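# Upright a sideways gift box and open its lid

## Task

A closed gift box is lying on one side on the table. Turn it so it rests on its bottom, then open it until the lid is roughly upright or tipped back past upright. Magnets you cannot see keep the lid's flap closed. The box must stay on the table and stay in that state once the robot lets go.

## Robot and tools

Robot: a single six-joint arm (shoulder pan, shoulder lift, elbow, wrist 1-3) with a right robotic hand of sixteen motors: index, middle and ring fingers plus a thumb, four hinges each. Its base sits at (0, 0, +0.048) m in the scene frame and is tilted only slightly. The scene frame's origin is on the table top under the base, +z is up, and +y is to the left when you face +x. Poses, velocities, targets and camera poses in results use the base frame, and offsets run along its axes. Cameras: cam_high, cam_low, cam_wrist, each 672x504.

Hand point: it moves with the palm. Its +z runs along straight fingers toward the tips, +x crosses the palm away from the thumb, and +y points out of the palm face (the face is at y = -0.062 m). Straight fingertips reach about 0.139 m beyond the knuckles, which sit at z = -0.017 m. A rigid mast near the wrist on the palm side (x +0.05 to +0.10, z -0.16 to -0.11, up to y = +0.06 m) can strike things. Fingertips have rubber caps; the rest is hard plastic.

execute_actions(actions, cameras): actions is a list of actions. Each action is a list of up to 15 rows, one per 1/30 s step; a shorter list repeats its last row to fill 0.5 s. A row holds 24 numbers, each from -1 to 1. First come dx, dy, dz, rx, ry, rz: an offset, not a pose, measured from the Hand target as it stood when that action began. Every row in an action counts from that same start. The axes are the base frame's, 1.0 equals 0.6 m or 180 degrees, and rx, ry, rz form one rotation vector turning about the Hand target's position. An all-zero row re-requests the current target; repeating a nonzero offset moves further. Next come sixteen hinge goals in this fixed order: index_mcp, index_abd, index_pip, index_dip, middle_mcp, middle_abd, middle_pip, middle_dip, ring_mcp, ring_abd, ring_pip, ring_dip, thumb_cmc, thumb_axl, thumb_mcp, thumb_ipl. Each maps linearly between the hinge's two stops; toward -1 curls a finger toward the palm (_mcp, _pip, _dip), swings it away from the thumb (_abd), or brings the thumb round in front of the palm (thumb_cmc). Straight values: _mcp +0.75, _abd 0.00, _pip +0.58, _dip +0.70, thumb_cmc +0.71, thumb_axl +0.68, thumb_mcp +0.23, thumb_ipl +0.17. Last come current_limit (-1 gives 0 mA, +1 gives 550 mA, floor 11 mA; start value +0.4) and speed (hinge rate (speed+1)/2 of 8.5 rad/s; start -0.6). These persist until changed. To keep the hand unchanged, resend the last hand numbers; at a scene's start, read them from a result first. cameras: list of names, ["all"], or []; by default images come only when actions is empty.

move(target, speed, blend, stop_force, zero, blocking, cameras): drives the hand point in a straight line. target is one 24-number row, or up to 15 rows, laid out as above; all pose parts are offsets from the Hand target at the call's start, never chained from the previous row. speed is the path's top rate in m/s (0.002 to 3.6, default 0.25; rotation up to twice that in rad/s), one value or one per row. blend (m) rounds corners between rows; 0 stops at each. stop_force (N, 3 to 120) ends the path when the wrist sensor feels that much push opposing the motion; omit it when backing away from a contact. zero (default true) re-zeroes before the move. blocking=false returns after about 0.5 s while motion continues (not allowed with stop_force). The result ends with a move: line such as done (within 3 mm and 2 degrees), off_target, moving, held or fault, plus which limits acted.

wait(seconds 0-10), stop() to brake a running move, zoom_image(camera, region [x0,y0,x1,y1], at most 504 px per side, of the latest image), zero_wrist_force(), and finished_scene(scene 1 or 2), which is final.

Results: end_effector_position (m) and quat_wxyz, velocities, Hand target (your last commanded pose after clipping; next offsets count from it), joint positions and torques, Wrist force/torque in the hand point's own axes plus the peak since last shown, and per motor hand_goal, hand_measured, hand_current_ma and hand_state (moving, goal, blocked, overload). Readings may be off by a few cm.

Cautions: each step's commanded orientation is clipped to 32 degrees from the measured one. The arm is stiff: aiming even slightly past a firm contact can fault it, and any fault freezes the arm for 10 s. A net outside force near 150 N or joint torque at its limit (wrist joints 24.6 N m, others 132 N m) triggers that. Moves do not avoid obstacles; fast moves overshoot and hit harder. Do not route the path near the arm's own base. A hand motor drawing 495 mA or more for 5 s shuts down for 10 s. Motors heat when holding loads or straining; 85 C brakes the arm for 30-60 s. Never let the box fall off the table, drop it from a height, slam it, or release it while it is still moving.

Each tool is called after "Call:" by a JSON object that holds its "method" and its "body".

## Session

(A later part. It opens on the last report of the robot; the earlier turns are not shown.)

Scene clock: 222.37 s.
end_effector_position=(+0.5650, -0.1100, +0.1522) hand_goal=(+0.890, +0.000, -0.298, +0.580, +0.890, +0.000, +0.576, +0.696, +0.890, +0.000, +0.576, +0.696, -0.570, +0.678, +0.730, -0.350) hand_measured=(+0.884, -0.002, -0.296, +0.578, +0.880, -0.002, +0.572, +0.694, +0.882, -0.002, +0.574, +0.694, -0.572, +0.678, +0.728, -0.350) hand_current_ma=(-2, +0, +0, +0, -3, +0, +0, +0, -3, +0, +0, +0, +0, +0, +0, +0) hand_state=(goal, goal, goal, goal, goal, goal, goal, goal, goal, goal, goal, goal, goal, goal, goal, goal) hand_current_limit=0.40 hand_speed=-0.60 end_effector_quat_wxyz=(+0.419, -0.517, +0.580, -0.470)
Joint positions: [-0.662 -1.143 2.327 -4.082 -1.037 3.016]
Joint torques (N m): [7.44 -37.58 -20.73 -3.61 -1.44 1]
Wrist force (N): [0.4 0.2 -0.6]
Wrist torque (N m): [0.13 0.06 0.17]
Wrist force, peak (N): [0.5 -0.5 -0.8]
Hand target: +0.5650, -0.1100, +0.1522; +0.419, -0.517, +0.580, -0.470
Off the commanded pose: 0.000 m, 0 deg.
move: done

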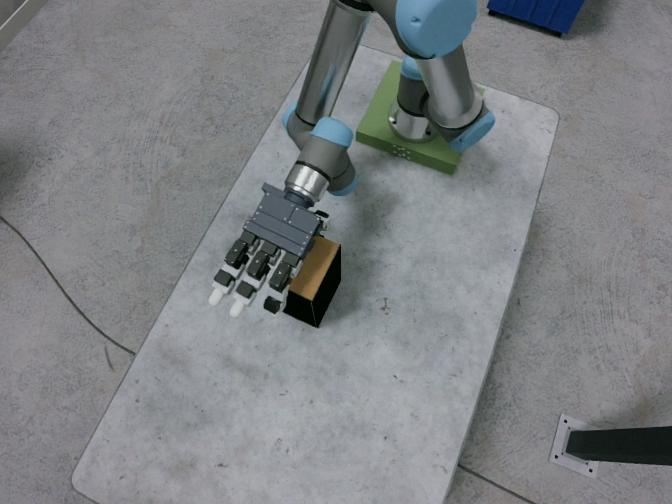

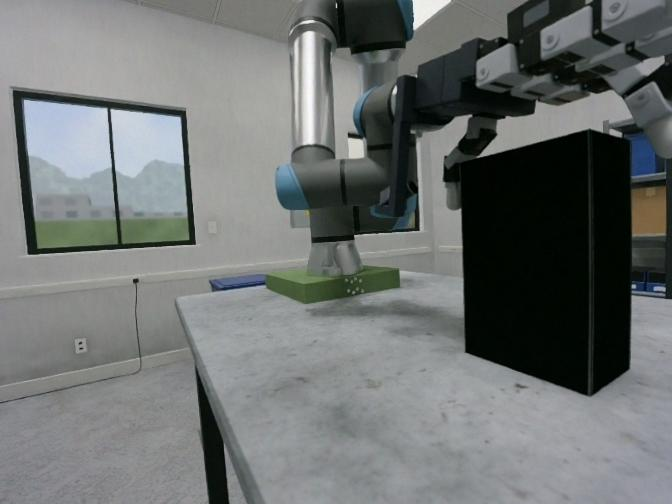

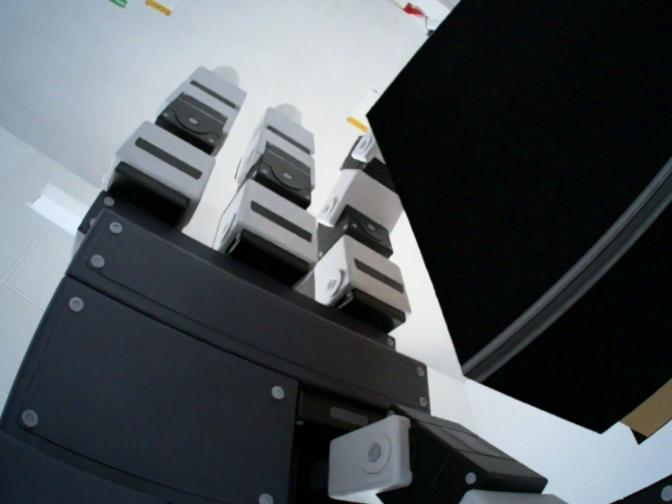

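Call:
{"method": "move", "body": {"target": [0.0015,0.0132,0,0,0,0,0.89,0,-0.299,0.58,0.89,0,0.576,0.696,0.89,0,0.576,0.696,-0.571,0.678,0.73,-0.351,0.4,-0.6], "speed": 0.05}}

Call:
{"method": "move", "body": {"target": [0,0,0,0,0,0,0.28,0,-0.299,0.58,0.89,0,0.576,0.696,0.89,0,0.576,0.696,-0.571,0.678,0.35,-0.351,-0.65,-0.88], "speed": 0.05, "cameras": ["cam_high","cam_low","cam_wrist"]}}

Scene clock: 226.03 s.
end_effector_position=(+0.5660, -0.1019, +0.1522) hand_goal=(+0.890, +0.000, -0.298, +0.580, +0.890, +0.000, +0.576, +0.696, +0.890, +0.000, +0.576, +0.696, -0.570, +0.678, +0.730, -0.350) hand_measured=(+0.884, -0.002, -0.296, +0.578, +0.880, -0.002, +0.572, +0.694, +0.882, -0.002, +0.574, +0.694, -0.572, +0.678, +0.728, -0.350) hand_current_ma=(-2, +0, +0, +0, -3, +0, +0, +0, -3, +0, +0, +0, +0, +0, +0, +0) hand_state=(goal, goal, goal, goal, goal, goal, goal, goal, goal, goal, goal, goal, goal, goal, goal, goal) hand_current_limit=0.40 hand_speed=-0.60 end_effector_quat_wxyz=(+0.419, -0.517, +0.580, -0.470)
Joint positions: [-0.642 -1.145 2.33 -4.086 -1.056 3.022]
Joint torques (N m): [-12.9 -39.45 -8.71 -2.61 1.27 -0.31]
Wrist force (N): [0.4 0.1 -0.7]
Wrist torque (N m): [0.13 0.06 0.09]
Wrist force, peak (N): [0.3 0.1 -1.1]
Hand target: +0.5659, -0.1021, +0.1522; +0.419, -0.517, +0.580, -0.470
Off the commanded pose: 0.000 m, 0 deg.
move: done

Scene clock: 227.17 s.
end_effector_position=(+0.5659, -0.1021, +0.1522) hand_goal=(+0.280, +0.000, -0.298, +0.580, +0.890, +0.000, +0.576, +0.696, +0.890, +0.000, +0.576, +0.696, -0.570, +0.678, +0.350, -0.350) hand_measured=(+0.576, -0.002, -0.280, +0.584, +0.880, -0.002, +0.572, +0.694, +0.882, -0.002, +0.574, +0.694, -0.572, +0.678, +0.516, -0.346) hand_current_ma=(+96, +0, +9, +1, -3, +0, +0, +0, -3, +0, +0, +0, +0, +0, +96, +2) hand_state=(blocked, goal, goal, goal, goal, goal, goal, goal, goal, goal, goal, goal, goal, goal, blocked, goal) hand_current_limit=-0.65 hand_speed=-0.88 end_effector_quat_wxyz=(+0.419, -0.517, +0.580, -0.470)
Joint positions: [-0.642 -1.145 2.33 -4.086 -1.056 3.022]
Joint torques (N m): [-14.69 -29.11 -18.67 -0.11 2 -1.45]
Wrist force (N): [0.1 -4.2 -1.7]
Wrist torque (N m): [-0.11 0.09 0.11]
Wrist force, peak (N): [0.5 -4.4 -1.7]
Hand target: +0.5659, -0.1021, +0.1522; +0.419, -0.517, +0.580, -0.470
Off the commanded pose: 0.000 m, 0 deg.
move: done

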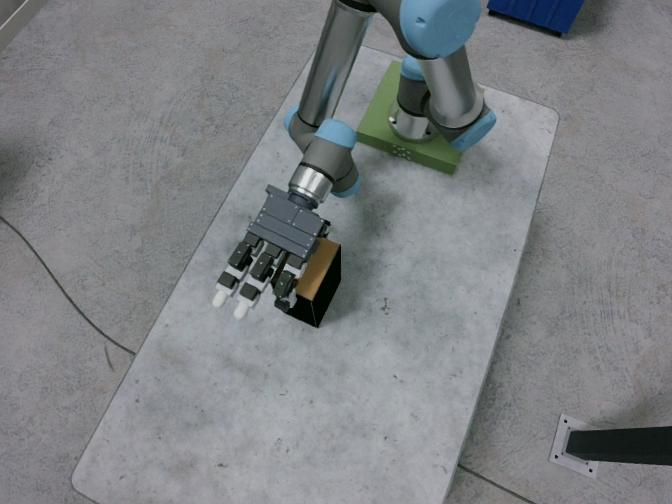

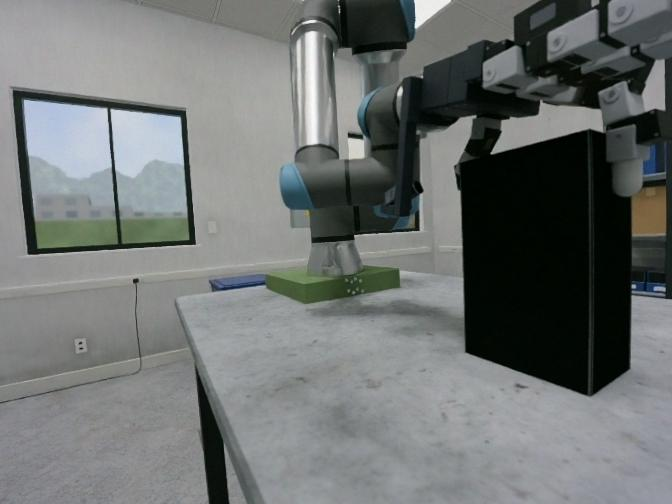

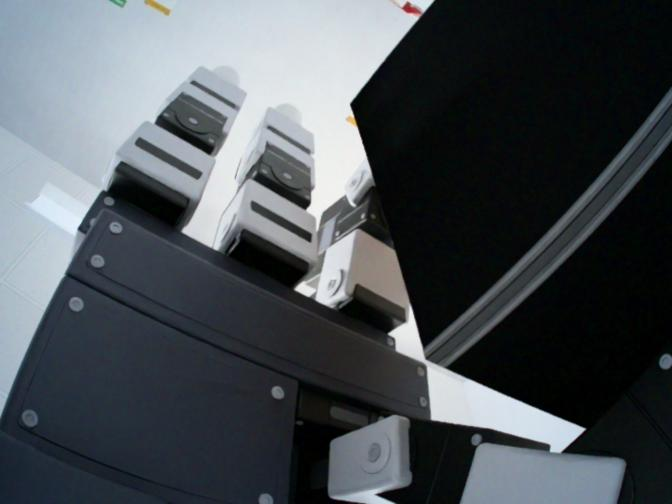

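Call:
{"method": "move", "body": {"target": [0,0,0,0,0,0,0.28,0,-0.299,0.58,0.89,0,0.576,0.696,0.89,0,0.576,0.696,-0.571,0.678,0.35,-0.351,0.35,-0.88], "speed": 0.05}}

Call:
{"method": "move", "body": {"target": [[0.0092,0.0803,0.0143,0,0,0,0.28,0,-0.299,0.58,0.89,0,0.576,0.696,0.89,0,0.576,0.696,-0.571,0.678,0.35,-0.351,0.35,-0.88],[0.0184,0.1616,0.0073,0,0,0,0.28,0,-0.299,0.58,0.89,0,0.576,0.696,0.89,0,0.576,0.696,-0.571,0.678,0.35,-0.351,0.35,-0.88],[0.0272,0.2385,-0.011,0,0,0,0.28,0,-0.299,0.58,0.89,0,0.576,0.696,0.89,0,0.576,0.696,-0.571,0.678,0.35,-0.351,0.35,-0.88],[0.0347,0.3047,-0.0583,0,0,0,0.28,0,-0.299,0.58,0.89,0,0.576,0.696,0.89,0,0.576,0.696,-0.571,0.678,0.35,-0.351,0.35,-0.88],[0.0408,0.3577,-0.1233,0,0,0,0.28,0,-0.299,0.58,0.89,0,0.576,0.696,0.89,0,0.576,0.696,-0.571,0.678,0.35,-0.351,0.35,-0.88]], "speed": 0.05, "blend": [0.01,0.01,0.01,0.01,0], "cameras": ["cam_high","cam_low","cam_wrist"]}}

Scene clock: 231.60 s.
end_effector_position=(+0.5659, -0.1021, +0.1522) hand_goal=(+0.280, +0.000, -0.298, +0.580, +0.890, +0.000, +0.576, +0.696, +0.890, +0.000, +0.576, +0.696, -0.570, +0.678, +0.350, -0.350) hand_measured=(+0.556, -0.002, -0.262, +0.590, +0.880, -0.002, +0.572, +0.694, +0.882, -0.002, +0.574, +0.694, -0.572, +0.678, +0.506, -0.336) hand_current_ma=(+371, +0, +32, +3, -3, +0, +0, +0, -3, +0, +0, +0, +0, +0, +371, +9) hand_state=(blocked, goal, blocked, goal, goal, goal, goal, goal, goal, goal, goal, goal, goal, goal, blocked, goal) hand_current_limit=0.35 hand_speed=-0.88 end_effector_quat_wxyz=(+0.419, -0.517, +0.580, -0.470)
Joint positions: [-0.642 -1.145 2.33 -4.086 -1.056 3.022]
Joint torques (N m): [-13.02 -23.33 -17.91 -0.09 0.32 -1.06]
Wrist force (N): [0.4 -8.5 -2.9]
Wrist torque (N m): [-0.36 0.03 0.18]
Wrist force, peak (N): [0.4 -8.7 -2.8]
Hand target: +0.5659, -0.1021, +0.1522; +0.419, -0.517, +0.580, -0.470
Off the commanded pose: 0.000 m, 0 deg.
move: done

Scene clock: 237.10 s.
end_effector_position=(+0.5904, +0.1126, +0.0782) hand_goal=(+0.280, +0.000, -0.298, +0.580, +0.890, +0.000, +0.576, +0.696, +0.890, +0.000, +0.576, +0.696, -0.570, +0.678, +0.350, -0.350) hand_measured=(+0.414, -0.028, -0.198, +0.632, +0.878, -0.002, +0.572, +0.694, +0.878, -0.002, +0.574, +0.694, -0.572, +0.646, +0.660, -0.348) hand_current_ma=(+357, -16, +194, +61, -5, +0, +0, +0, -5, +0, +0, +0, +0, -35, +371, +0) hand_state=(blocked, blocked, blocked, blocked, goal, goal, goal, goal, goal, goal, goal, goal, goal, blocked, blocked, goal) hand_current_limit=0.35 hand_speed=-0.88 end_effector_quat_wxyz=(+0.419, -0.517, +0.580, -0.470)
Joint positions: [-0.052 -0.893 2.236 -4.276 -1.632 3.155]
Joint torques (N m): [-13.82 -48.87 0.28 -0.04 2.11 -1.17]
Wrist force (N): [-0.1 -0.8 -1.7]
Wrist torque (N m): [0.13 0.32 -0.20]
Wrist force, peak (N): [-26.7 -98.7 -19.0]
Hand target: +0.5904, +0.1126, +0.0783; +0.419, -0.517, +0.580, -0.470
Off the commanded pose: 0.000 m, 0 deg.
move: done

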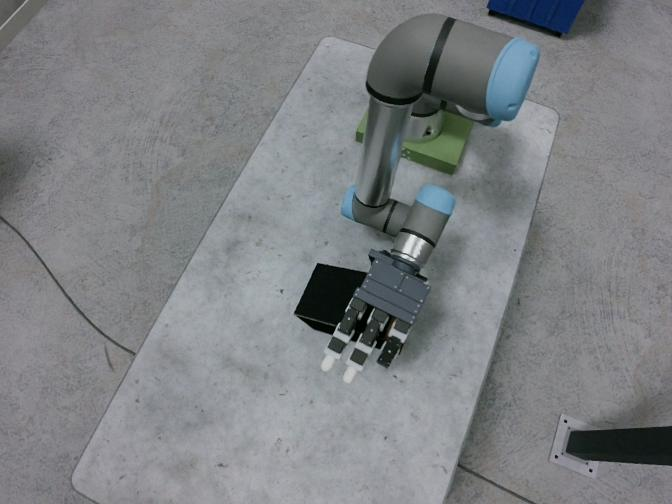

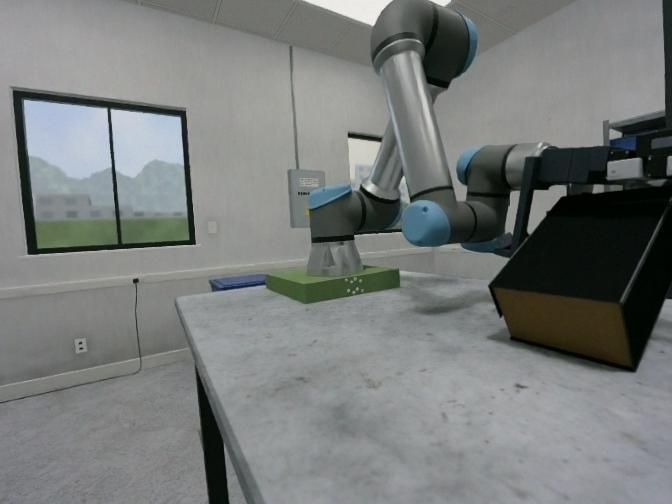

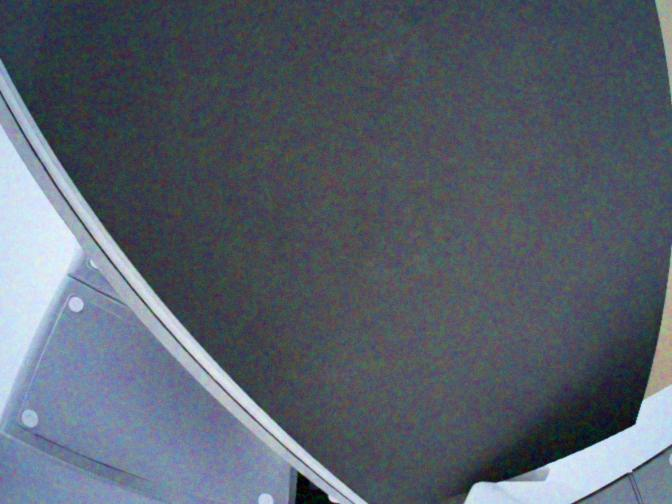

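Call:
{"method": "zoom_image", "body": {"camera": "cam_high", "region": [270, 230, 450, 390]}}

Call:
{"method": "zoom_image", "body": {"camera": "cam_low", "region": [440, 120, 672, 390]}}

Scaled by 2.800.

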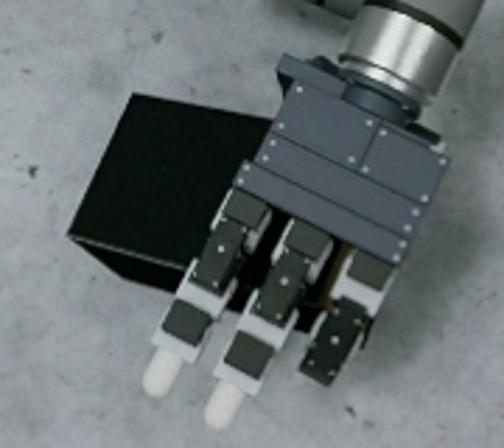

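Scaled by 1.867.

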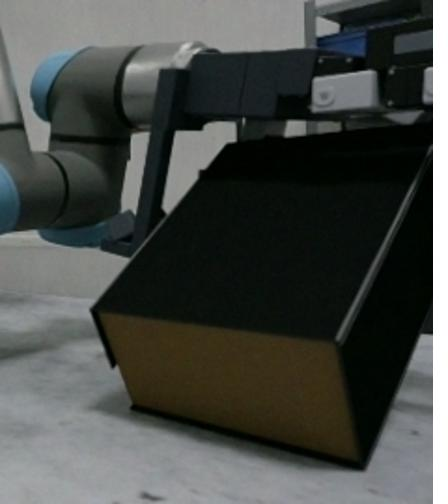

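Call:
{"method": "move", "body": {"target": [-0.0003,0.023,-0.041,0,0,0,0.28,0,-0.299,0.58,0.89,0,0.576,0.696,0.89,0,0.576,0.696,-0.571,0.678,0.35,-0.351,0.35,-0.88], "speed": 0.025, "stop_force": 8, "cameras": ["cam_high","cam_low"]}}

Scene clock: 262.93 s.
end_effector_position=(+0.5902, +0.1264, +0.0537) hand_goal=(+0.280, +0.000, -0.298, +0.580, +0.890, +0.000, +0.576, +0.696, +0.890, +0.000, +0.576, +0.696, -0.570, +0.678, +0.350, -0.350) hand_measured=(+0.426, +0.004, -0.198, +0.632, +0.878, -0.002, +0.572, +0.694, +0.878, -0.002, +0.574, +0.694, -0.576, +0.646, +0.624, -0.348) hand_current_ma=(+371, +1, +194, +61, -5, +0, +0, +0, -5, +0, +0, +0, -1, -35, +371, +0) hand_state=(blocked, goal, blocked, blocked, goal, goal, goal, goal, goal, goal, goal, goal, goal, blocked, blocked, goal) hand_current_limit=0.35 hand_speed=-0.88 end_effector_quat_wxyz=(+0.419, -0.517, +0.580, -0.470)
Joint positions: [-0.015 -0.819 2.213 -4.326 -1.668 3.162]
Joint torques (N m): [-14.46 -49.7 0.9 -0.01 1.78 -1.42]
Wrist force (N): [0.1 0.0 -0.7]
Wrist torque (N m): [0.27 0.13 -0.16]
Wrist force, peak (N): [-1.0 -2.3 -1.7]
Hand target: +0.5902, +0.1264, +0.0537; +0.419, -0.517, +0.580, -0.470
Off the commanded pose: 0.000 m, 0 deg.
move: done
Images, in order (width x height): cam_high 672x504, cam_low 672x504.

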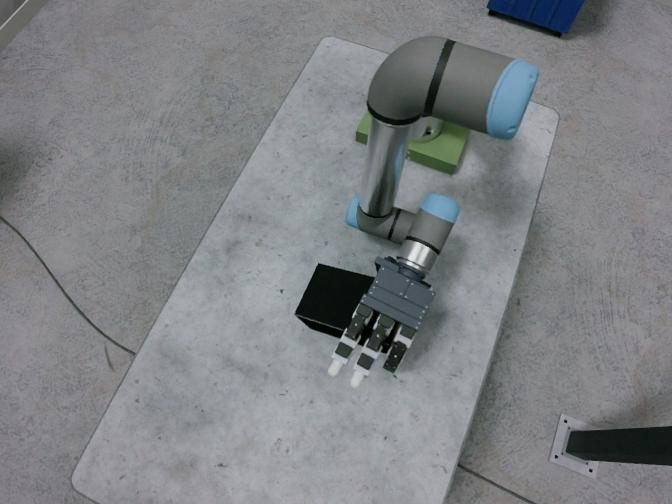

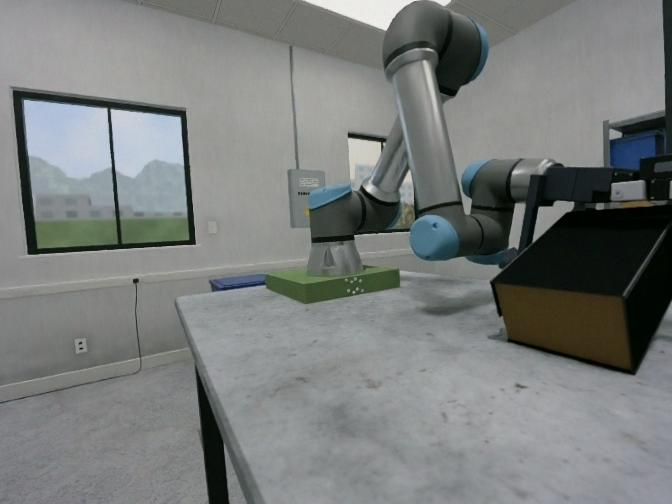

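Call:
{"method": "move", "body": {"target": [-0.0003,0.019,-0.0522,0,0,0,0.28,0,-0.299,0.58,0.89,0,0.576,0.696,0.89,0,0.576,0.696,-0.571,0.678,0.35,-0.351,0.35,-0.88], "speed": 0.025, "stop_force": 8, "cameras": ["cam_high","cam_low"]}}

Scene clock: 266.90 s.
end_effector_position=(+0.5901, +0.1378, +0.0223) hand_goal=(+0.280, +0.000, -0.298, +0.580, +0.890, +0.000, +0.576, +0.696, +0.890, +0.000, +0.576, +0.696, -0.570, +0.678, +0.350, -0.350) hand_measured=(+0.426, +0.010, -0.198, +0.632, +0.878, -0.002, +0.572, +0.694, +0.878, -0.002, +0.574, +0.694, -0.584, +0.646, +0.604, -0.348) hand_current_ma=(+371, +3, +192, +61, -5, +0, +0, +0, -5, +0, +0, +0, -6, -35, +371, +0) hand_state=(blocked, goal, blocked, blocked, goal, goal, goal, goal, goal, goal, goal, goal, goal, blocked, blocked, goal) hand_current_limit=0.35 hand_speed=-0.88 end_effector_quat_wxyz=(+0.419, -0.517, +0.580, -0.470)
Joint positions: [0.015 -0.727 2.182 -4.386 -1.697 3.169]
Joint torques (N m): [-14.36 -51.57 1.39 -0.16 1.54 -1.15]
Wrist force (N): [0.4 0.3 -1.0]
Wrist torque (N m): [0.16 0.27 -0.20]
Wrist force, peak (N): [-0.8 -1.1 -1.3]
Hand target: +0.5901, +0.1378, +0.0223; +0.419, -0.517, +0.580, -0.470
Off the commanded pose: 0.000 m, 0 deg.
move: done
Images, in order (width x height): cam_high 672x504, cam_low 672x504.

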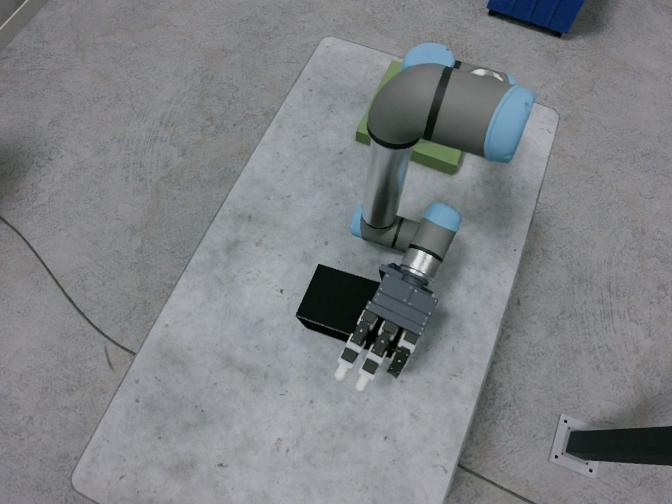

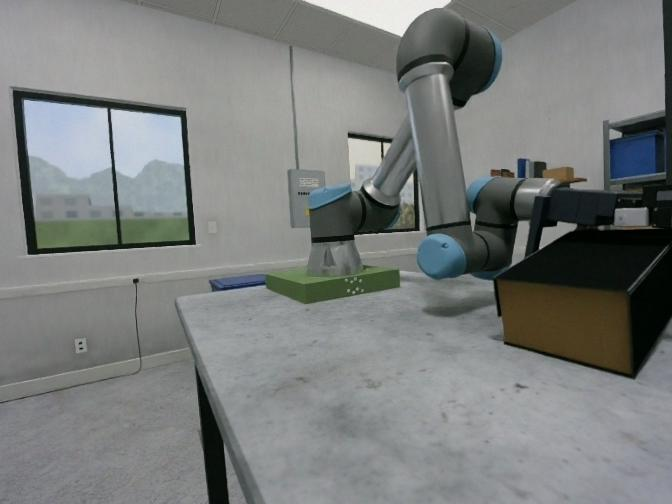

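Call:
{"method": "move", "body": {"target": [-0.0001,0.0077,-0.038,0,0,0,0.28,0,-0.299,0.58,0.89,0,0.576,0.696,0.89,0,0.576,0.696,-0.571,0.678,0.35,-0.351,0.35,-0.88], "speed": 0.02, "stop_force": 5, "cameras": ["cam_high","cam_low"]}}

Scene clock: 270.60 s.
end_effector_position=(+0.5900, +0.1424, -0.0005) hand_goal=(+0.280, +0.000, -0.298, +0.580, +0.890, +0.000, +0.576, +0.696, +0.890, +0.000, +0.576, +0.696, -0.570, +0.678, +0.350, -0.350) hand_measured=(+0.276, +0.004, -0.294, +0.584, +0.878, -0.002, +0.572, +0.694, +0.878, -0.002, +0.574, +0.694, -0.574, +0.676, +0.352, -0.348) hand_current_ma=(+0, +0, +1, +0, -5, +0, +0, +0, -5, +0, +0, +0, -1, +0, +0, +0) hand_state=(goal, goal, goal, goal, goal, goal, goal, goal, goal, goal, goal, goal, goal, goal, goal, goal) hand_current_limit=0.35 hand_speed=-0.88 end_effector_quat_wxyz=(+0.419, -0.517, +0.580, -0.470)
Joint positions: [0.027 -0.662 2.158 -4.427 -1.709 3.171]
Joint torques (N m): [-11.65 -52.78 3.09 -0.07 1.34 -0.21]
Wrist force (N): [0.4 0.7 -0.7]
Wrist torque (N m): [0.15 0.08 0.11]
Wrist force, peak (N): [0.8 2.0 -2.0]
Hand target: +0.5900, +0.1424, -0.0005; +0.419, -0.517, +0.580, -0.470
Off the commanded pose: 0.000 m, 0 deg.
move: done
Images, in order (width x height): cam_high 672x504, cam_low 672x504.

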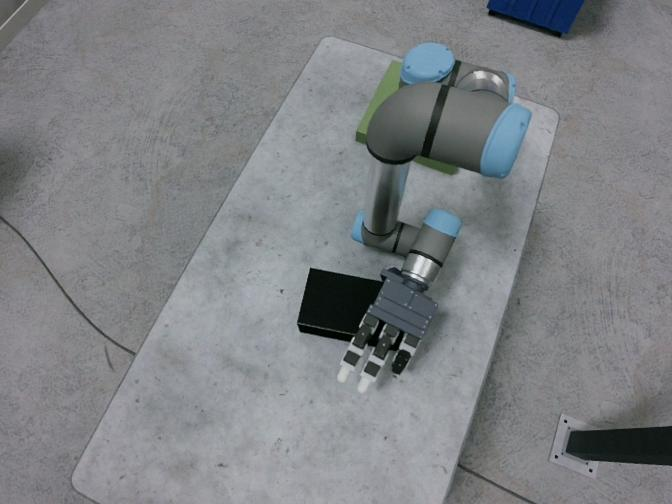

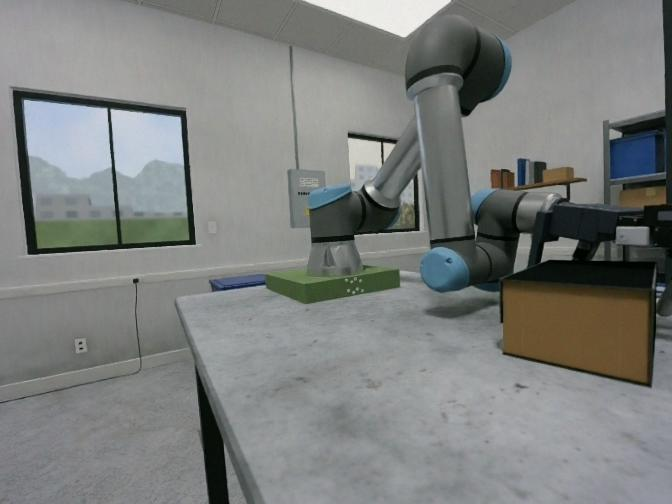

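Call:
{"method": "move", "body": {"target": [0,0,0,0,0,0,0.6,0,-0.299,0.58,0.89,0,0.576,0.696,0.89,0,0.576,0.696,-0.571,0.678,0.6,-0.351,0.2,-0.8], "speed": 0.02, "cameras": ["cam_high","cam_low","cam_wrist"]}}

Call:
{"method": "zoom_image", "body": {"camera": "cam_high", "region": [280, 240, 460, 400]}}

Call:
{"method": "zoom_image", "body": {"camera": "cam_low", "region": [440, 160, 672, 400]}}

Scene clock: 275.63 s.
end_effector_position=(+0.5900, +0.1424, -0.0005) hand_goal=(+0.600, +0.000, -0.298, +0.580, +0.890, +0.000, +0.576, +0.696, +0.890, +0.000, +0.576, +0.696, -0.570, +0.678, +0.600, -0.350) hand_measured=(+0.582, +0.004, -0.296, +0.584, +0.878, -0.002, +0.572, +0.694, +0.878, -0.002, +0.574, +0.694, -0.574, +0.676, +0.592, -0.348) hand_current_ma=(-11, +0, +0, +0, -5, +0, +0, +0, -5, +0, +0, +0, -1, +0, -3, +0) hand_state=(goal, goal, goal, goal, goal, goal, goal, goal, goal, goal, goal, goal, goal, goal, goal, goal) hand_current_limit=0.20 hand_speed=-0.80 end_effector_quat_wxyz=(+0.419, -0.517, +0.580, -0.470)
Joint positions: [0.027 -0.662 2.158 -4.427 -1.709 3.171]
Joint torques (N m): [-13.18 -53.1 2.66 -0.1 1.43 -1.16]
Wrist force (N): [0.5 0.8 -0.7]
Wrist torque (N m): [0.17 0.07 0.12]
Wrist force, peak (N): [0.6 1.1 -0.7]
Hand target: +0.5900, +0.1424, -0.0005; +0.419, -0.517, +0.580, -0.470
Off the commanded pose: 0.000 m, 0 deg.
move: done

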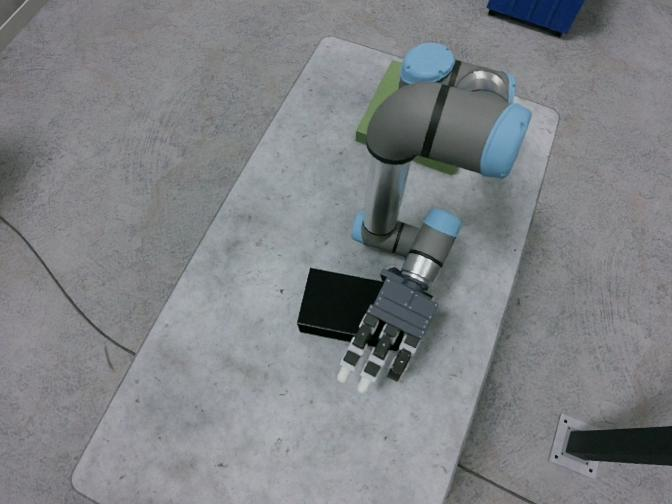

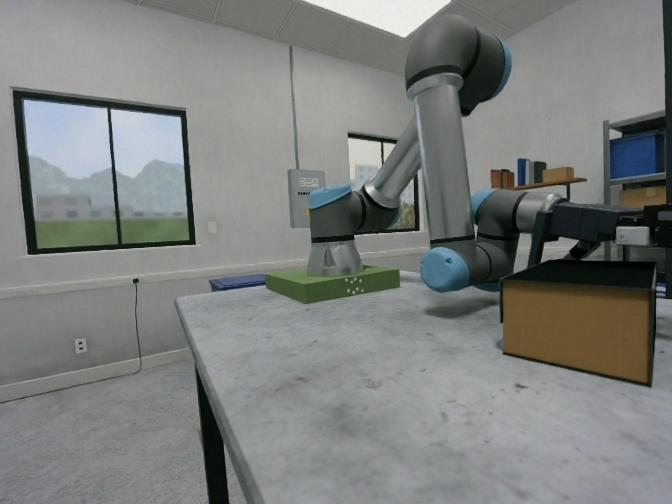

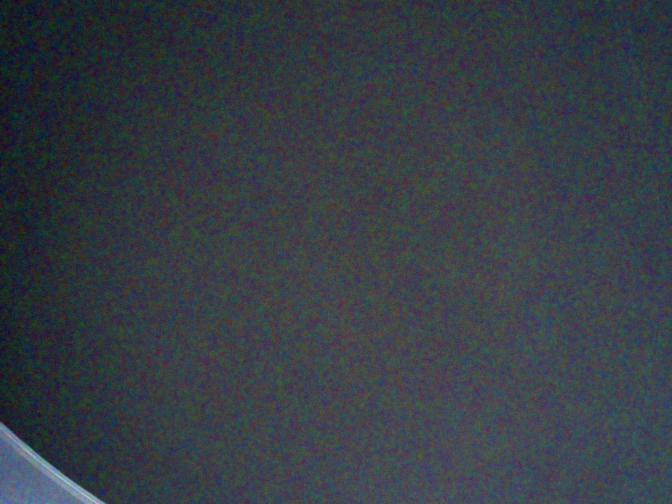

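Scaled by 2.800.

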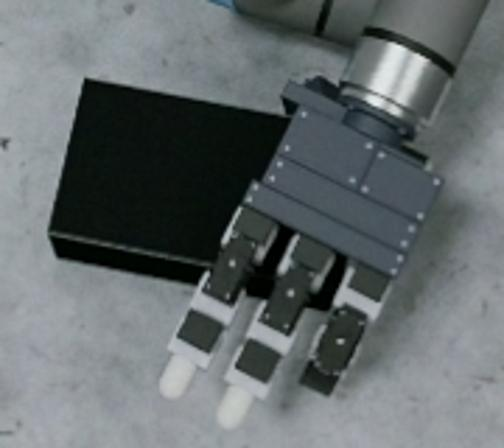

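Scaled by 2.100.

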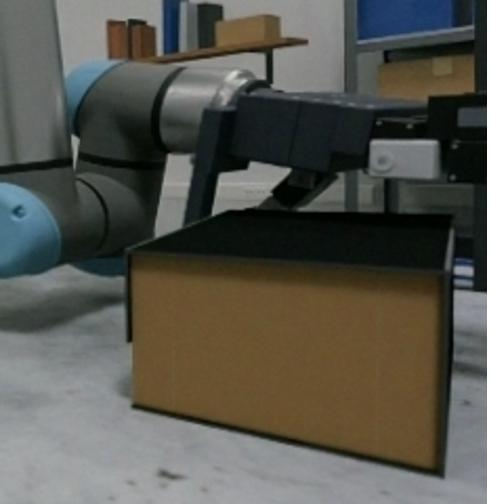

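Call:
{"method": "move", "body": {"target": [[-0.0667,0.0076,0,0,0,0,0.6,0,-0.299,0.58,0.89,0,0.576,0.696,0.89,0,0.576,0.696,-0.571,0.678,0.6,-0.351,0.2,-0.8],[-0.1,0.0114,0.37,0,0,0,0.6,0,-0.299,0.58,0.89,0,0.576,0.696,0.89,0,0.576,0.696,-0.571,0.678,0.6,-0.351,0.2,-0.8]], "speed": [0.06,0.2], "cameras": ["cam_high","cam_low"]}}

Scene clock: 291.20 s.
end_effector_position=(+0.5300, +0.1493, +0.2215) hand_goal=(+0.600, +0.000, -0.298, +0.580, +0.890, +0.000, +0.576, +0.696, +0.890, +0.000, +0.576, +0.696, -0.570, +0.678, +0.600, -0.350) hand_measured=(+0.590, +0.004, -0.296, +0.582, +0.878, -0.002, +0.572, +0.694, +0.878, -0.002, +0.574, +0.694, -0.574, +0.676, +0.594, -0.348) hand_current_ma=(-4, +0, +0, +0, -5, +0, +0, +0, -5, +0, +0, +0, +0, +0, -2, +0) hand_state=(goal, goal, goal, goal, goal, goal, goal, goal, goal, goal, goal, goal, goal, goal, goal, goal) hand_current_limit=0.20 hand_speed=-0.80 end_effector_quat_wxyz=(+0.419, -0.517, +0.580, -0.470)
Joint positions: [0.052 -1.365 2.336 -3.901 -1.734 3.177]
Joint torques (N m): [-8.3 -36.76 -9.01 0 1.1 0.84]
Wrist force (N): [0.6 0.2 -0.2]
Wrist torque (N m): [0.10 0.02 0.10]
Wrist force, peak (N): [0.4 2.7 0.5]
Hand target: +0.5300, +0.1492, +0.2215; +0.419, -0.517, +0.580, -0.470
Off the commanded pose: 0.000 m, 0 deg.
move: done
Images, in order (width x height): cam_high 672x504, cam_low 672x504.

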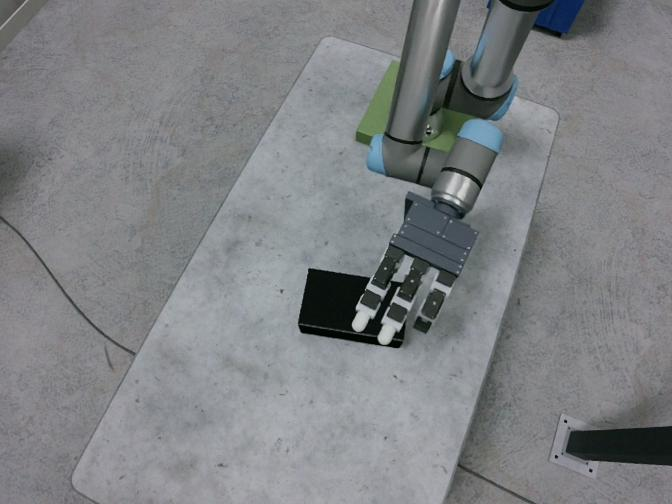

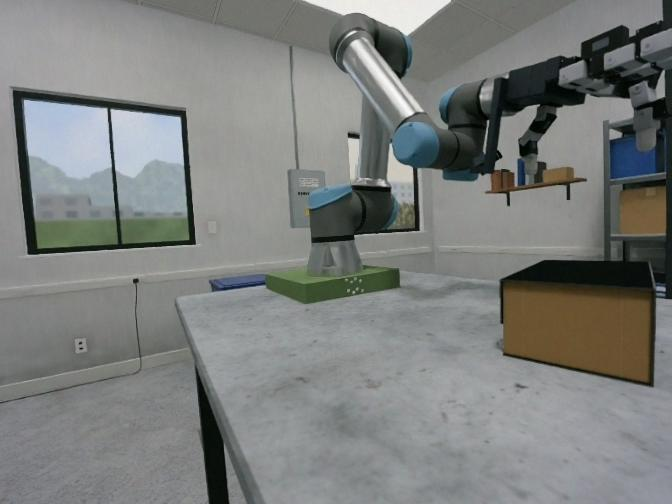

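Call:
{"method": "move", "body": {"target": [-0.1333,-0.165,0.181,0.0491,0.4306,0,0.89,0,-0.299,0.478,0.89,0,-0.299,0.478,0.89,0,-0.299,0.478,0.714,0.678,0.226,0.168,0.4,-0.6], "speed": 0.3}}

Call:
{"method": "move", "body": {"target": [[0,-0.04,0,0,0,0.5494,0.89,0,-0.299,0.478,0.89,0,-0.299,0.478,0.89,0,-0.299,0.478,0.714,0.678,0.226,0.168,0.4,-0.6],[-0.0288,-0.106,-0.1833,0,0,-0.9011,0.89,0,-0.299,0.478,0.89,0,-0.299,0.478,0.89,0,-0.299,0.478,0.714,0.678,0.226,0.168,0.4,-0.6]], "speed": 0.35, "blend": [0.02,0], "cameras": ["cam_high","cam_low","cam_wrist"]}}

Scene clock: 297.60 s.
end_effector_position=(+0.4500, +0.0501, +0.3301) hand_goal=(+0.890, +0.000, -0.298, +0.478, +0.890, +0.000, -0.298, +0.478, +0.890, +0.000, -0.298, +0.478, +0.714, +0.678, +0.226, +0.168) hand_measured=(+0.886, +0.004, -0.296, +0.480, +0.886, -0.002, -0.296, +0.480, +0.886, -0.002, -0.296, +0.480, +0.712, +0.676, +0.224, +0.166) hand_current_ma=(-1, +0, +0, +0, -1, +0, +0, +0, -1, +0, +0, +0, +0, +0, +0, -1) hand_state=(goal, goal, goal, goal, goal, goal, goal, goal, goal, goal, goal, goal, goal, goal, goal, goal) hand_current_limit=0.40 hand_speed=-0.60 end_effector_quat_wxyz=(+0.000, -0.666, +0.746, -0.001)
Joint positions: [-0.219 -1.514 1.583 -1.641 -1.572 3.037]
Joint torques (N m): [13.6 -33.43 -32.13 -0.03 1.86 1.15]
Wrist force (N): [-0.3 0.0 0.0]
Wrist torque (N m): [0.14 0.00 -0.17]
Wrist force, peak (N): [0.2 1.2 -0.2]
Hand target: +0.4500, +0.0502, +0.3301; +0.000, -0.666, +0.746, -0.001
Off the commanded pose: 0.000 m, 0 deg.
move: done

Scene clock: 303.10 s.
end_effector_position=(+0.4327, -0.0134, +0.2202) hand_goal=(+0.890, +0.000, -0.298, +0.478, +0.890, +0.000, -0.298, +0.478, +0.890, +0.000, -0.298, +0.478, +0.714, +0.678, +0.226, +0.168) hand_measured=(+0.886, +0.004, -0.296, +0.480, +0.886, -0.002, -0.296, +0.480, +0.886, -0.002, -0.296, +0.480, +0.712, +0.676, +0.224, +0.166) hand_current_ma=(+0, +0, +0, +0, -1, +0, +0, +0, +0, +0, +0, +0, +0, +0, +0, -1) hand_state=(goal, goal, goal, goal, goal, goal, goal, goal, goal, goal, goal, goal, goal, goal, goal, goal) hand_current_limit=0.40 hand_speed=-0.60 end_effector_quat_wxyz=(-0.001, +0.634, +0.773, +0.000)
Joint positions: [-0.42 -1.953 2.229 -1.846 -1.57 -0.616]
Joint torques (N m): [13.75 4.07 -32.96 -0.55 -0.92 -1.53]
Wrist force (N): [-0.2 0.0 0.0]
Wrist torque (N m): [0.13 -0.03 -0.13]
Wrist force, peak (N): [-0.6 -0.3 0.2]
Hand target: +0.4327, -0.0134, +0.2202; -0.001, +0.634, +0.773, +0.000
Off the commanded pose: 0.000 m, 0 deg.
move: done

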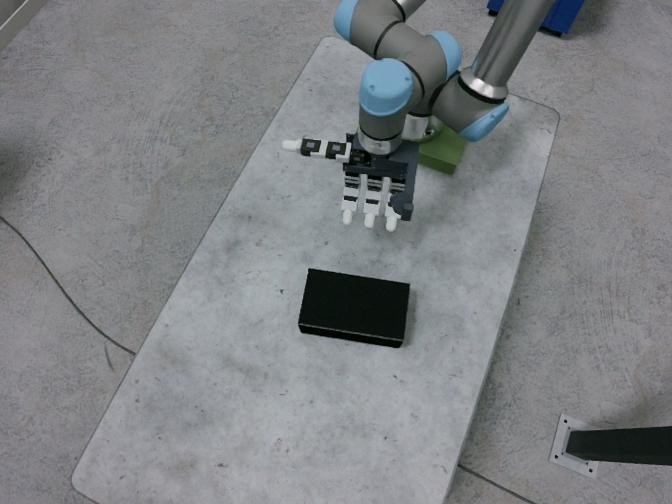

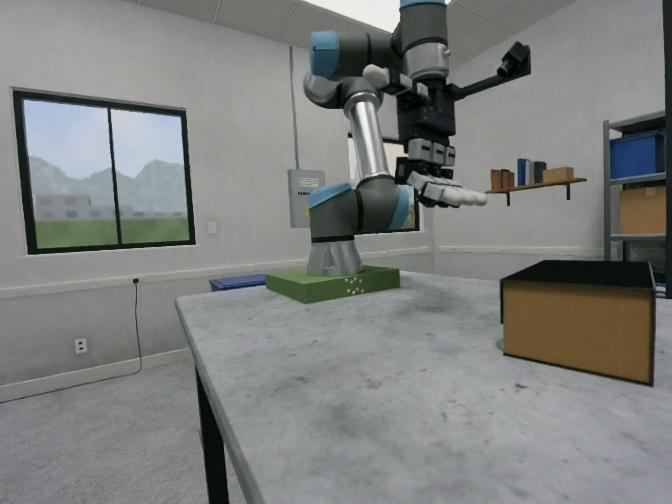

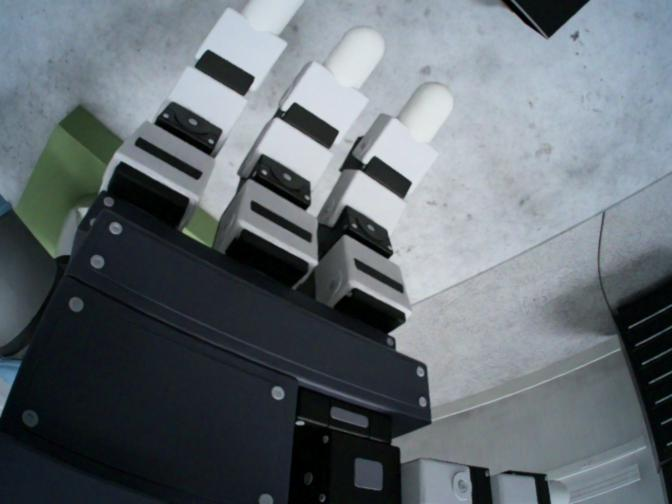

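Call:
{"method": "zoom_image", "body": {"camera": "cam_high", "region": [280, 180, 440, 360]}}

Scaled by 2.800.

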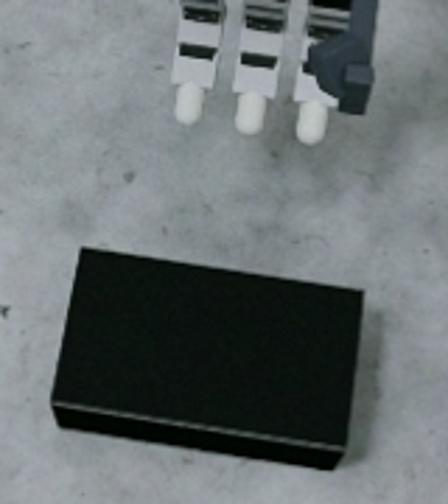

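Call:
{"method": "move", "body": {"target": [0.0375,0.0042,-0.267,0,0,0.0056,0.89,0,-0.299,0.478,0.89,0,-0.299,0.478,0.89,0,-0.299,0.478,0.714,0.678,0.226,0.168,0.4,-0.6], "speed": 0.13}}

Call:
{"method": "move", "body": {"target": [0,0,-0.0358,0,0,0,0.89,0,-0.299,0.478,0.89,0,-0.299,0.478,0.89,0,-0.299,0.478,0.714,0.678,0.226,0.168,0.4,-0.6], "speed": 0.02, "stop_force": 3}}

Call:
{"method": "move", "body": {"target": [0.0716,0.0156,0,0,0,0,0.89,0,-0.299,0.478,0.89,0,-0.299,0.478,0.89,0,-0.299,0.478,0.714,0.678,0.226,0.168,0.4,-0.6], "speed": 0.03, "stop_force": 3, "cameras": ["cam_high","cam_low","cam_wrist"]}}

Scene clock: 311.63 s.
end_effector_position=(+0.4552, -0.0108, +0.0600) hand_goal=(+0.890, +0.000, -0.298, +0.478, +0.890, +0.000, -0.298, +0.478, +0.890, +0.000, -0.298, +0.478, +0.714, +0.678, +0.226, +0.168) hand_measured=(+0.886, +0.004, -0.296, +0.480, +0.886, -0.002, -0.296, +0.480, +0.886, -0.002, -0.296, +0.480, +0.712, +0.676, +0.224, +0.166) hand_current_ma=(+0, +0, +0, +0, -1, +0, +0, +0, +0, +0, +0, +0, +0, +0, -1, -1) hand_state=(goal, goal, goal, goal, goal, goal, goal, goal, goal, goal, goal, goal, goal, goal, goal, goal) hand_current_limit=0.40 hand_speed=-0.60 end_effector_quat_wxyz=(-0.001, +0.627, +0.779, +0.000)
Joint positions: [-0.39 -1.601 2.462 -2.431 -1.57 -0.604]
Joint torques (N m): [-4.37 -8.11 -23.95 -4.17 1.08 -0.27]
Wrist force (N): [0.2 -0.1 0.0]
Wrist torque (N m): [0.12 -0.08 -0.17]
Wrist force, peak (N): [0.0 -0.3 -1.5]
Hand target: +0.4552, -0.0109, +0.0600; -0.001, +0.627, +0.779, +0.000
Off the commanded pose: 0.000 m, 0 deg.
move: done

Scene clock: 313.77 s.
end_effector_position=(+0.4552, -0.0109, +0.0385) hand_goal=(+0.890, +0.000, -0.298, +0.478, +0.890, +0.000, -0.298, +0.478, +0.890, +0.000, -0.298, +0.478, +0.714, +0.678, +0.226, +0.168) hand_measured=(+0.886, +0.004, -0.296, +0.480, +0.886, -0.002, -0.296, +0.480, +0.886, -0.002, -0.296, +0.480, +0.712, +0.676, +0.224, +0.166) hand_current_ma=(+0, +0, +0, +0, -1, +0, +0, +0, +0, +0, +0, +0, +0, +0, -1, -1) hand_state=(goal, goal, goal, goal, goal, goal, goal, goal, goal, goal, goal, goal, goal, goal, goal, goal) hand_current_limit=0.40 hand_speed=-0.60 end_effector_quat_wxyz=(-0.001, +0.627, +0.779, +0.000)
Joint positions: [-0.39 -1.536 2.486 -2.52 -1.57 -0.605]
Joint torques (N m): [-11.21 -29.01 -25.67 -0.31 1.37 -0.76]
Wrist force (N): [0.1 -0.2 0.0]
Wrist torque (N m): [0.10 -0.08 -0.18]
Wrist force, peak (N): [0.3 -0.3 0.3]
Hand target: +0.4552, -0.0109, +0.0385; -0.001, +0.627, +0.779, +0.000
Off the commanded pose: 0.000 m, 0 deg.
move: done

Scene clock: 316.33 s.
end_effector_position=(+0.4982, -0.0015, +0.0385) hand_goal=(+0.890, +0.000, -0.298, +0.478, +0.890, +0.000, -0.298, +0.478, +0.890, +0.000, -0.298, +0.478, +0.714, +0.678, +0.226, +0.168) hand_measured=(+0.888, +0.004, -0.296, +0.480, +0.886, -0.002, -0.296, +0.480, +0.888, -0.002, -0.296, +0.480, +0.712, +0.676, +0.224, +0.166) hand_current_ma=(+0, +0, +0, +0, -1, +0, +0, +0, +0, +0, +0, +0, +0, +0, -1, -1) hand_state=(goal, goal, goal, goal, goal, goal, goal, goal, goal, goal, goal, goal, goal, goal, goal, goal) hand_current_limit=0.40 hand_speed=-0.60 end_effector_quat_wxyz=(-0.001, +0.627, +0.779, +0.000)
Joint positions: [-0.325 -1.439 2.374 -2.505 -1.57 -0.539]
Joint torques (N m): [-14.49 -33.8 -8.6 -4.52 0.03 -1.52]
Wrist force (N): [0.1 -0.4 0.0]
Wrist torque (N m): [0.08 -0.06 -0.15]
Wrist force, peak (N): [0.2 -0.6 0.1]
Hand target: +0.4982, -0.0015, +0.0385; -0.001, +0.627, +0.779, +0.000
Off the commanded pose: 0.000 m, 0 deg.
move: done

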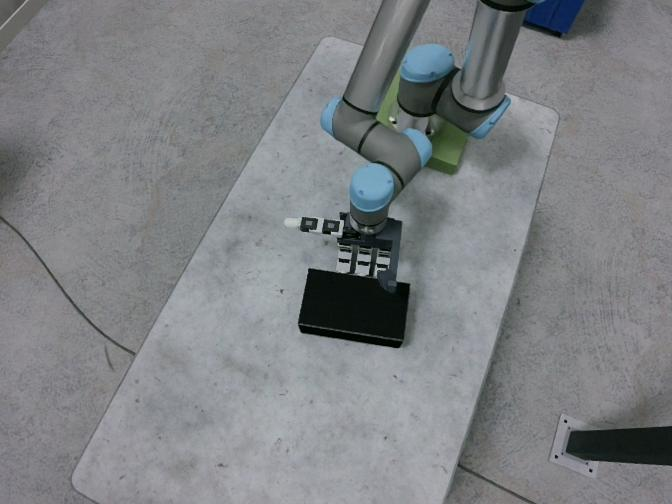

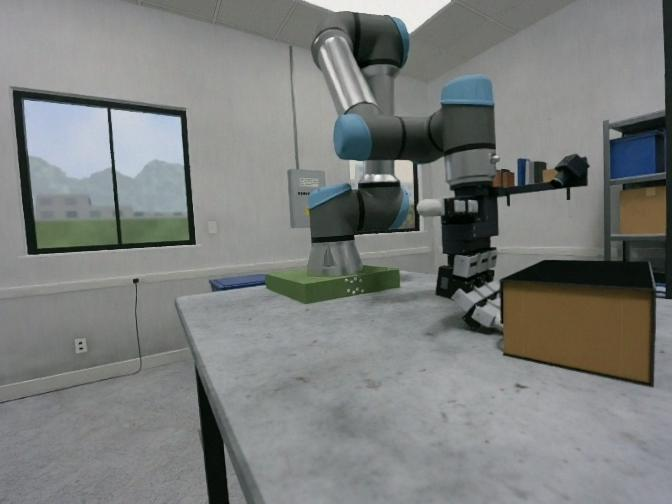

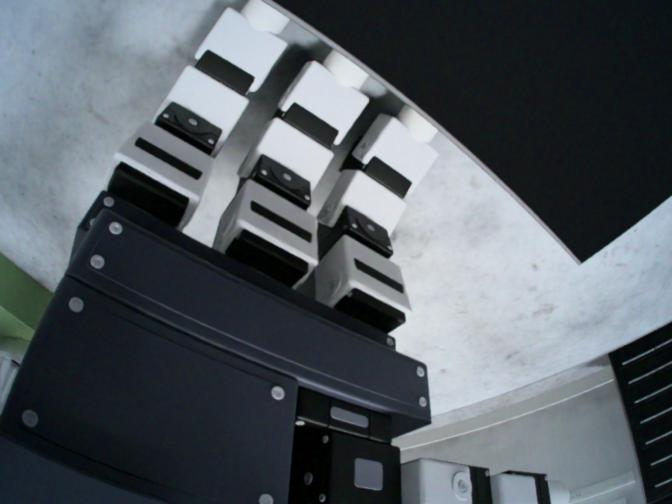

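Call:
{"method": "move", "body": {"target": [0.0326,0.0071,0,0,0,0,0.89,0,-0.299,0.478,0.89,0,-0.299,0.478,0.89,0,-0.299,0.478,0.714,0.678,0.226,0.168,0.4,-0.6], "speed": 0.015, "stop_force": 3, "cameras": ["cam_high","cam_low","cam_wrist"]}}

Call:
{"method": "zoom_image", "body": {"camera": "cam_low", "region": [420, 220, 600, 380]}}

Scene clock: 319.90 s.
end_effector_position=(+0.5178, +0.0027, +0.0385) hand_goal=(+0.890, +0.000, -0.298, +0.478, +0.890, +0.000, -0.298, +0.478, +0.890, +0.000, -0.298, +0.478, +0.714, +0.678, +0.226, +0.168) hand_measured=(+0.892, +0.004, -0.298, +0.478, +0.890, -0.002, -0.296, +0.478, +0.888, -0.002, -0.296, +0.480, +0.712, +0.676, +0.224, +0.166) hand_current_ma=(+0, +0, +0, +0, +0, +0, +0, +0, +0, +0, +0, +0, +0, +0, -1, -1) hand_state=(goal, goal, goal, goal, goal, goal, goal, goal, goal, goal, goal, goal, goal, goal, goal, goal) hand_current_limit=0.40 hand_speed=-0.60 end_effector_quat_wxyz=(-0.001, +0.627, +0.779, +0.000)
Joint positions: [-0.3 -1.399 2.322 -2.494 -1.57 -0.514]
Joint torques (N m): [-12.75 -37.13 -9.48 -4.33 1.43 -1.23]
Wrist force (N): [-0.2 -0.2 0.1]
Wrist torque (N m): [0.09 -0.03 -0.22]
Wrist force, peak (N): [-0.3 -1.8 -1.3]
Hand target: +0.5178, +0.0028, +0.0385; -0.001, +0.627, +0.779, +0.000
Off the commanded pose: 0.000 m, 0 deg.
move: done

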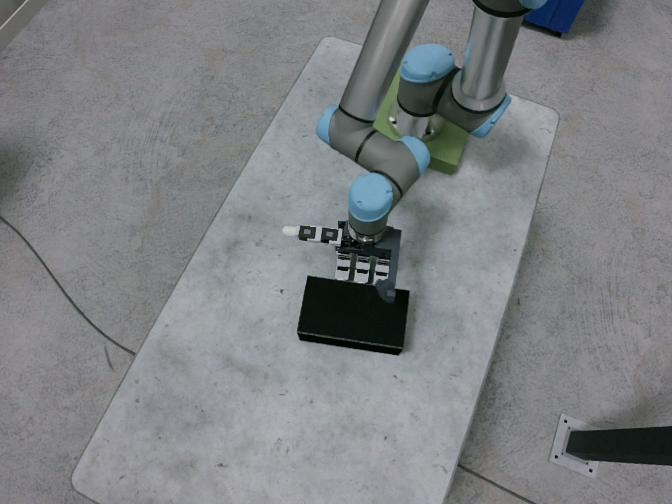

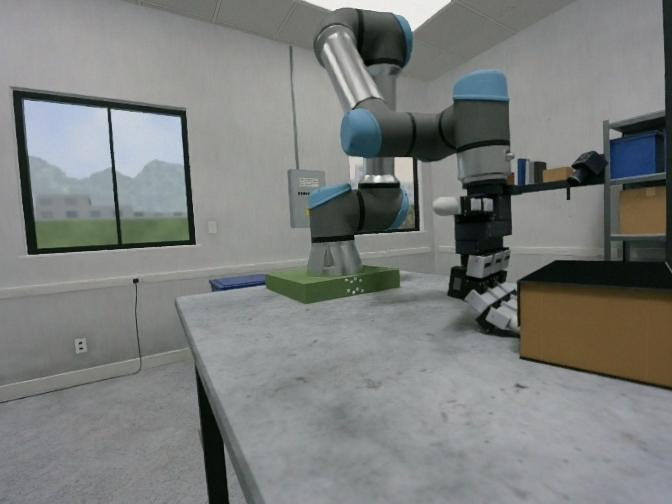

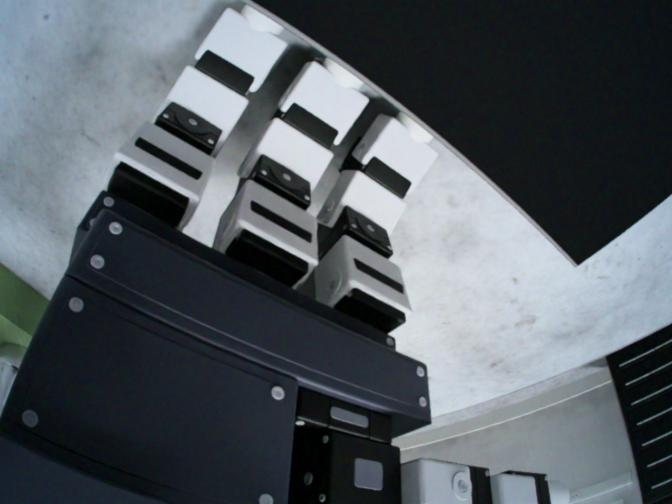

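Scaled by 2.800.

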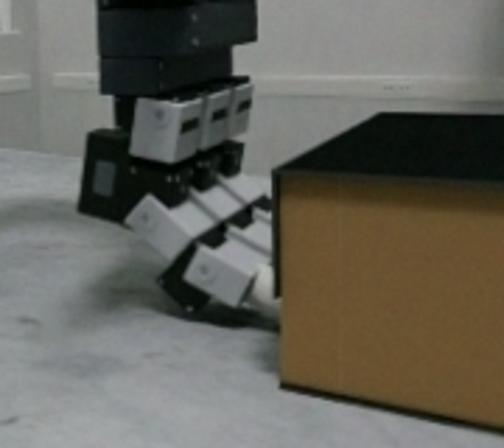

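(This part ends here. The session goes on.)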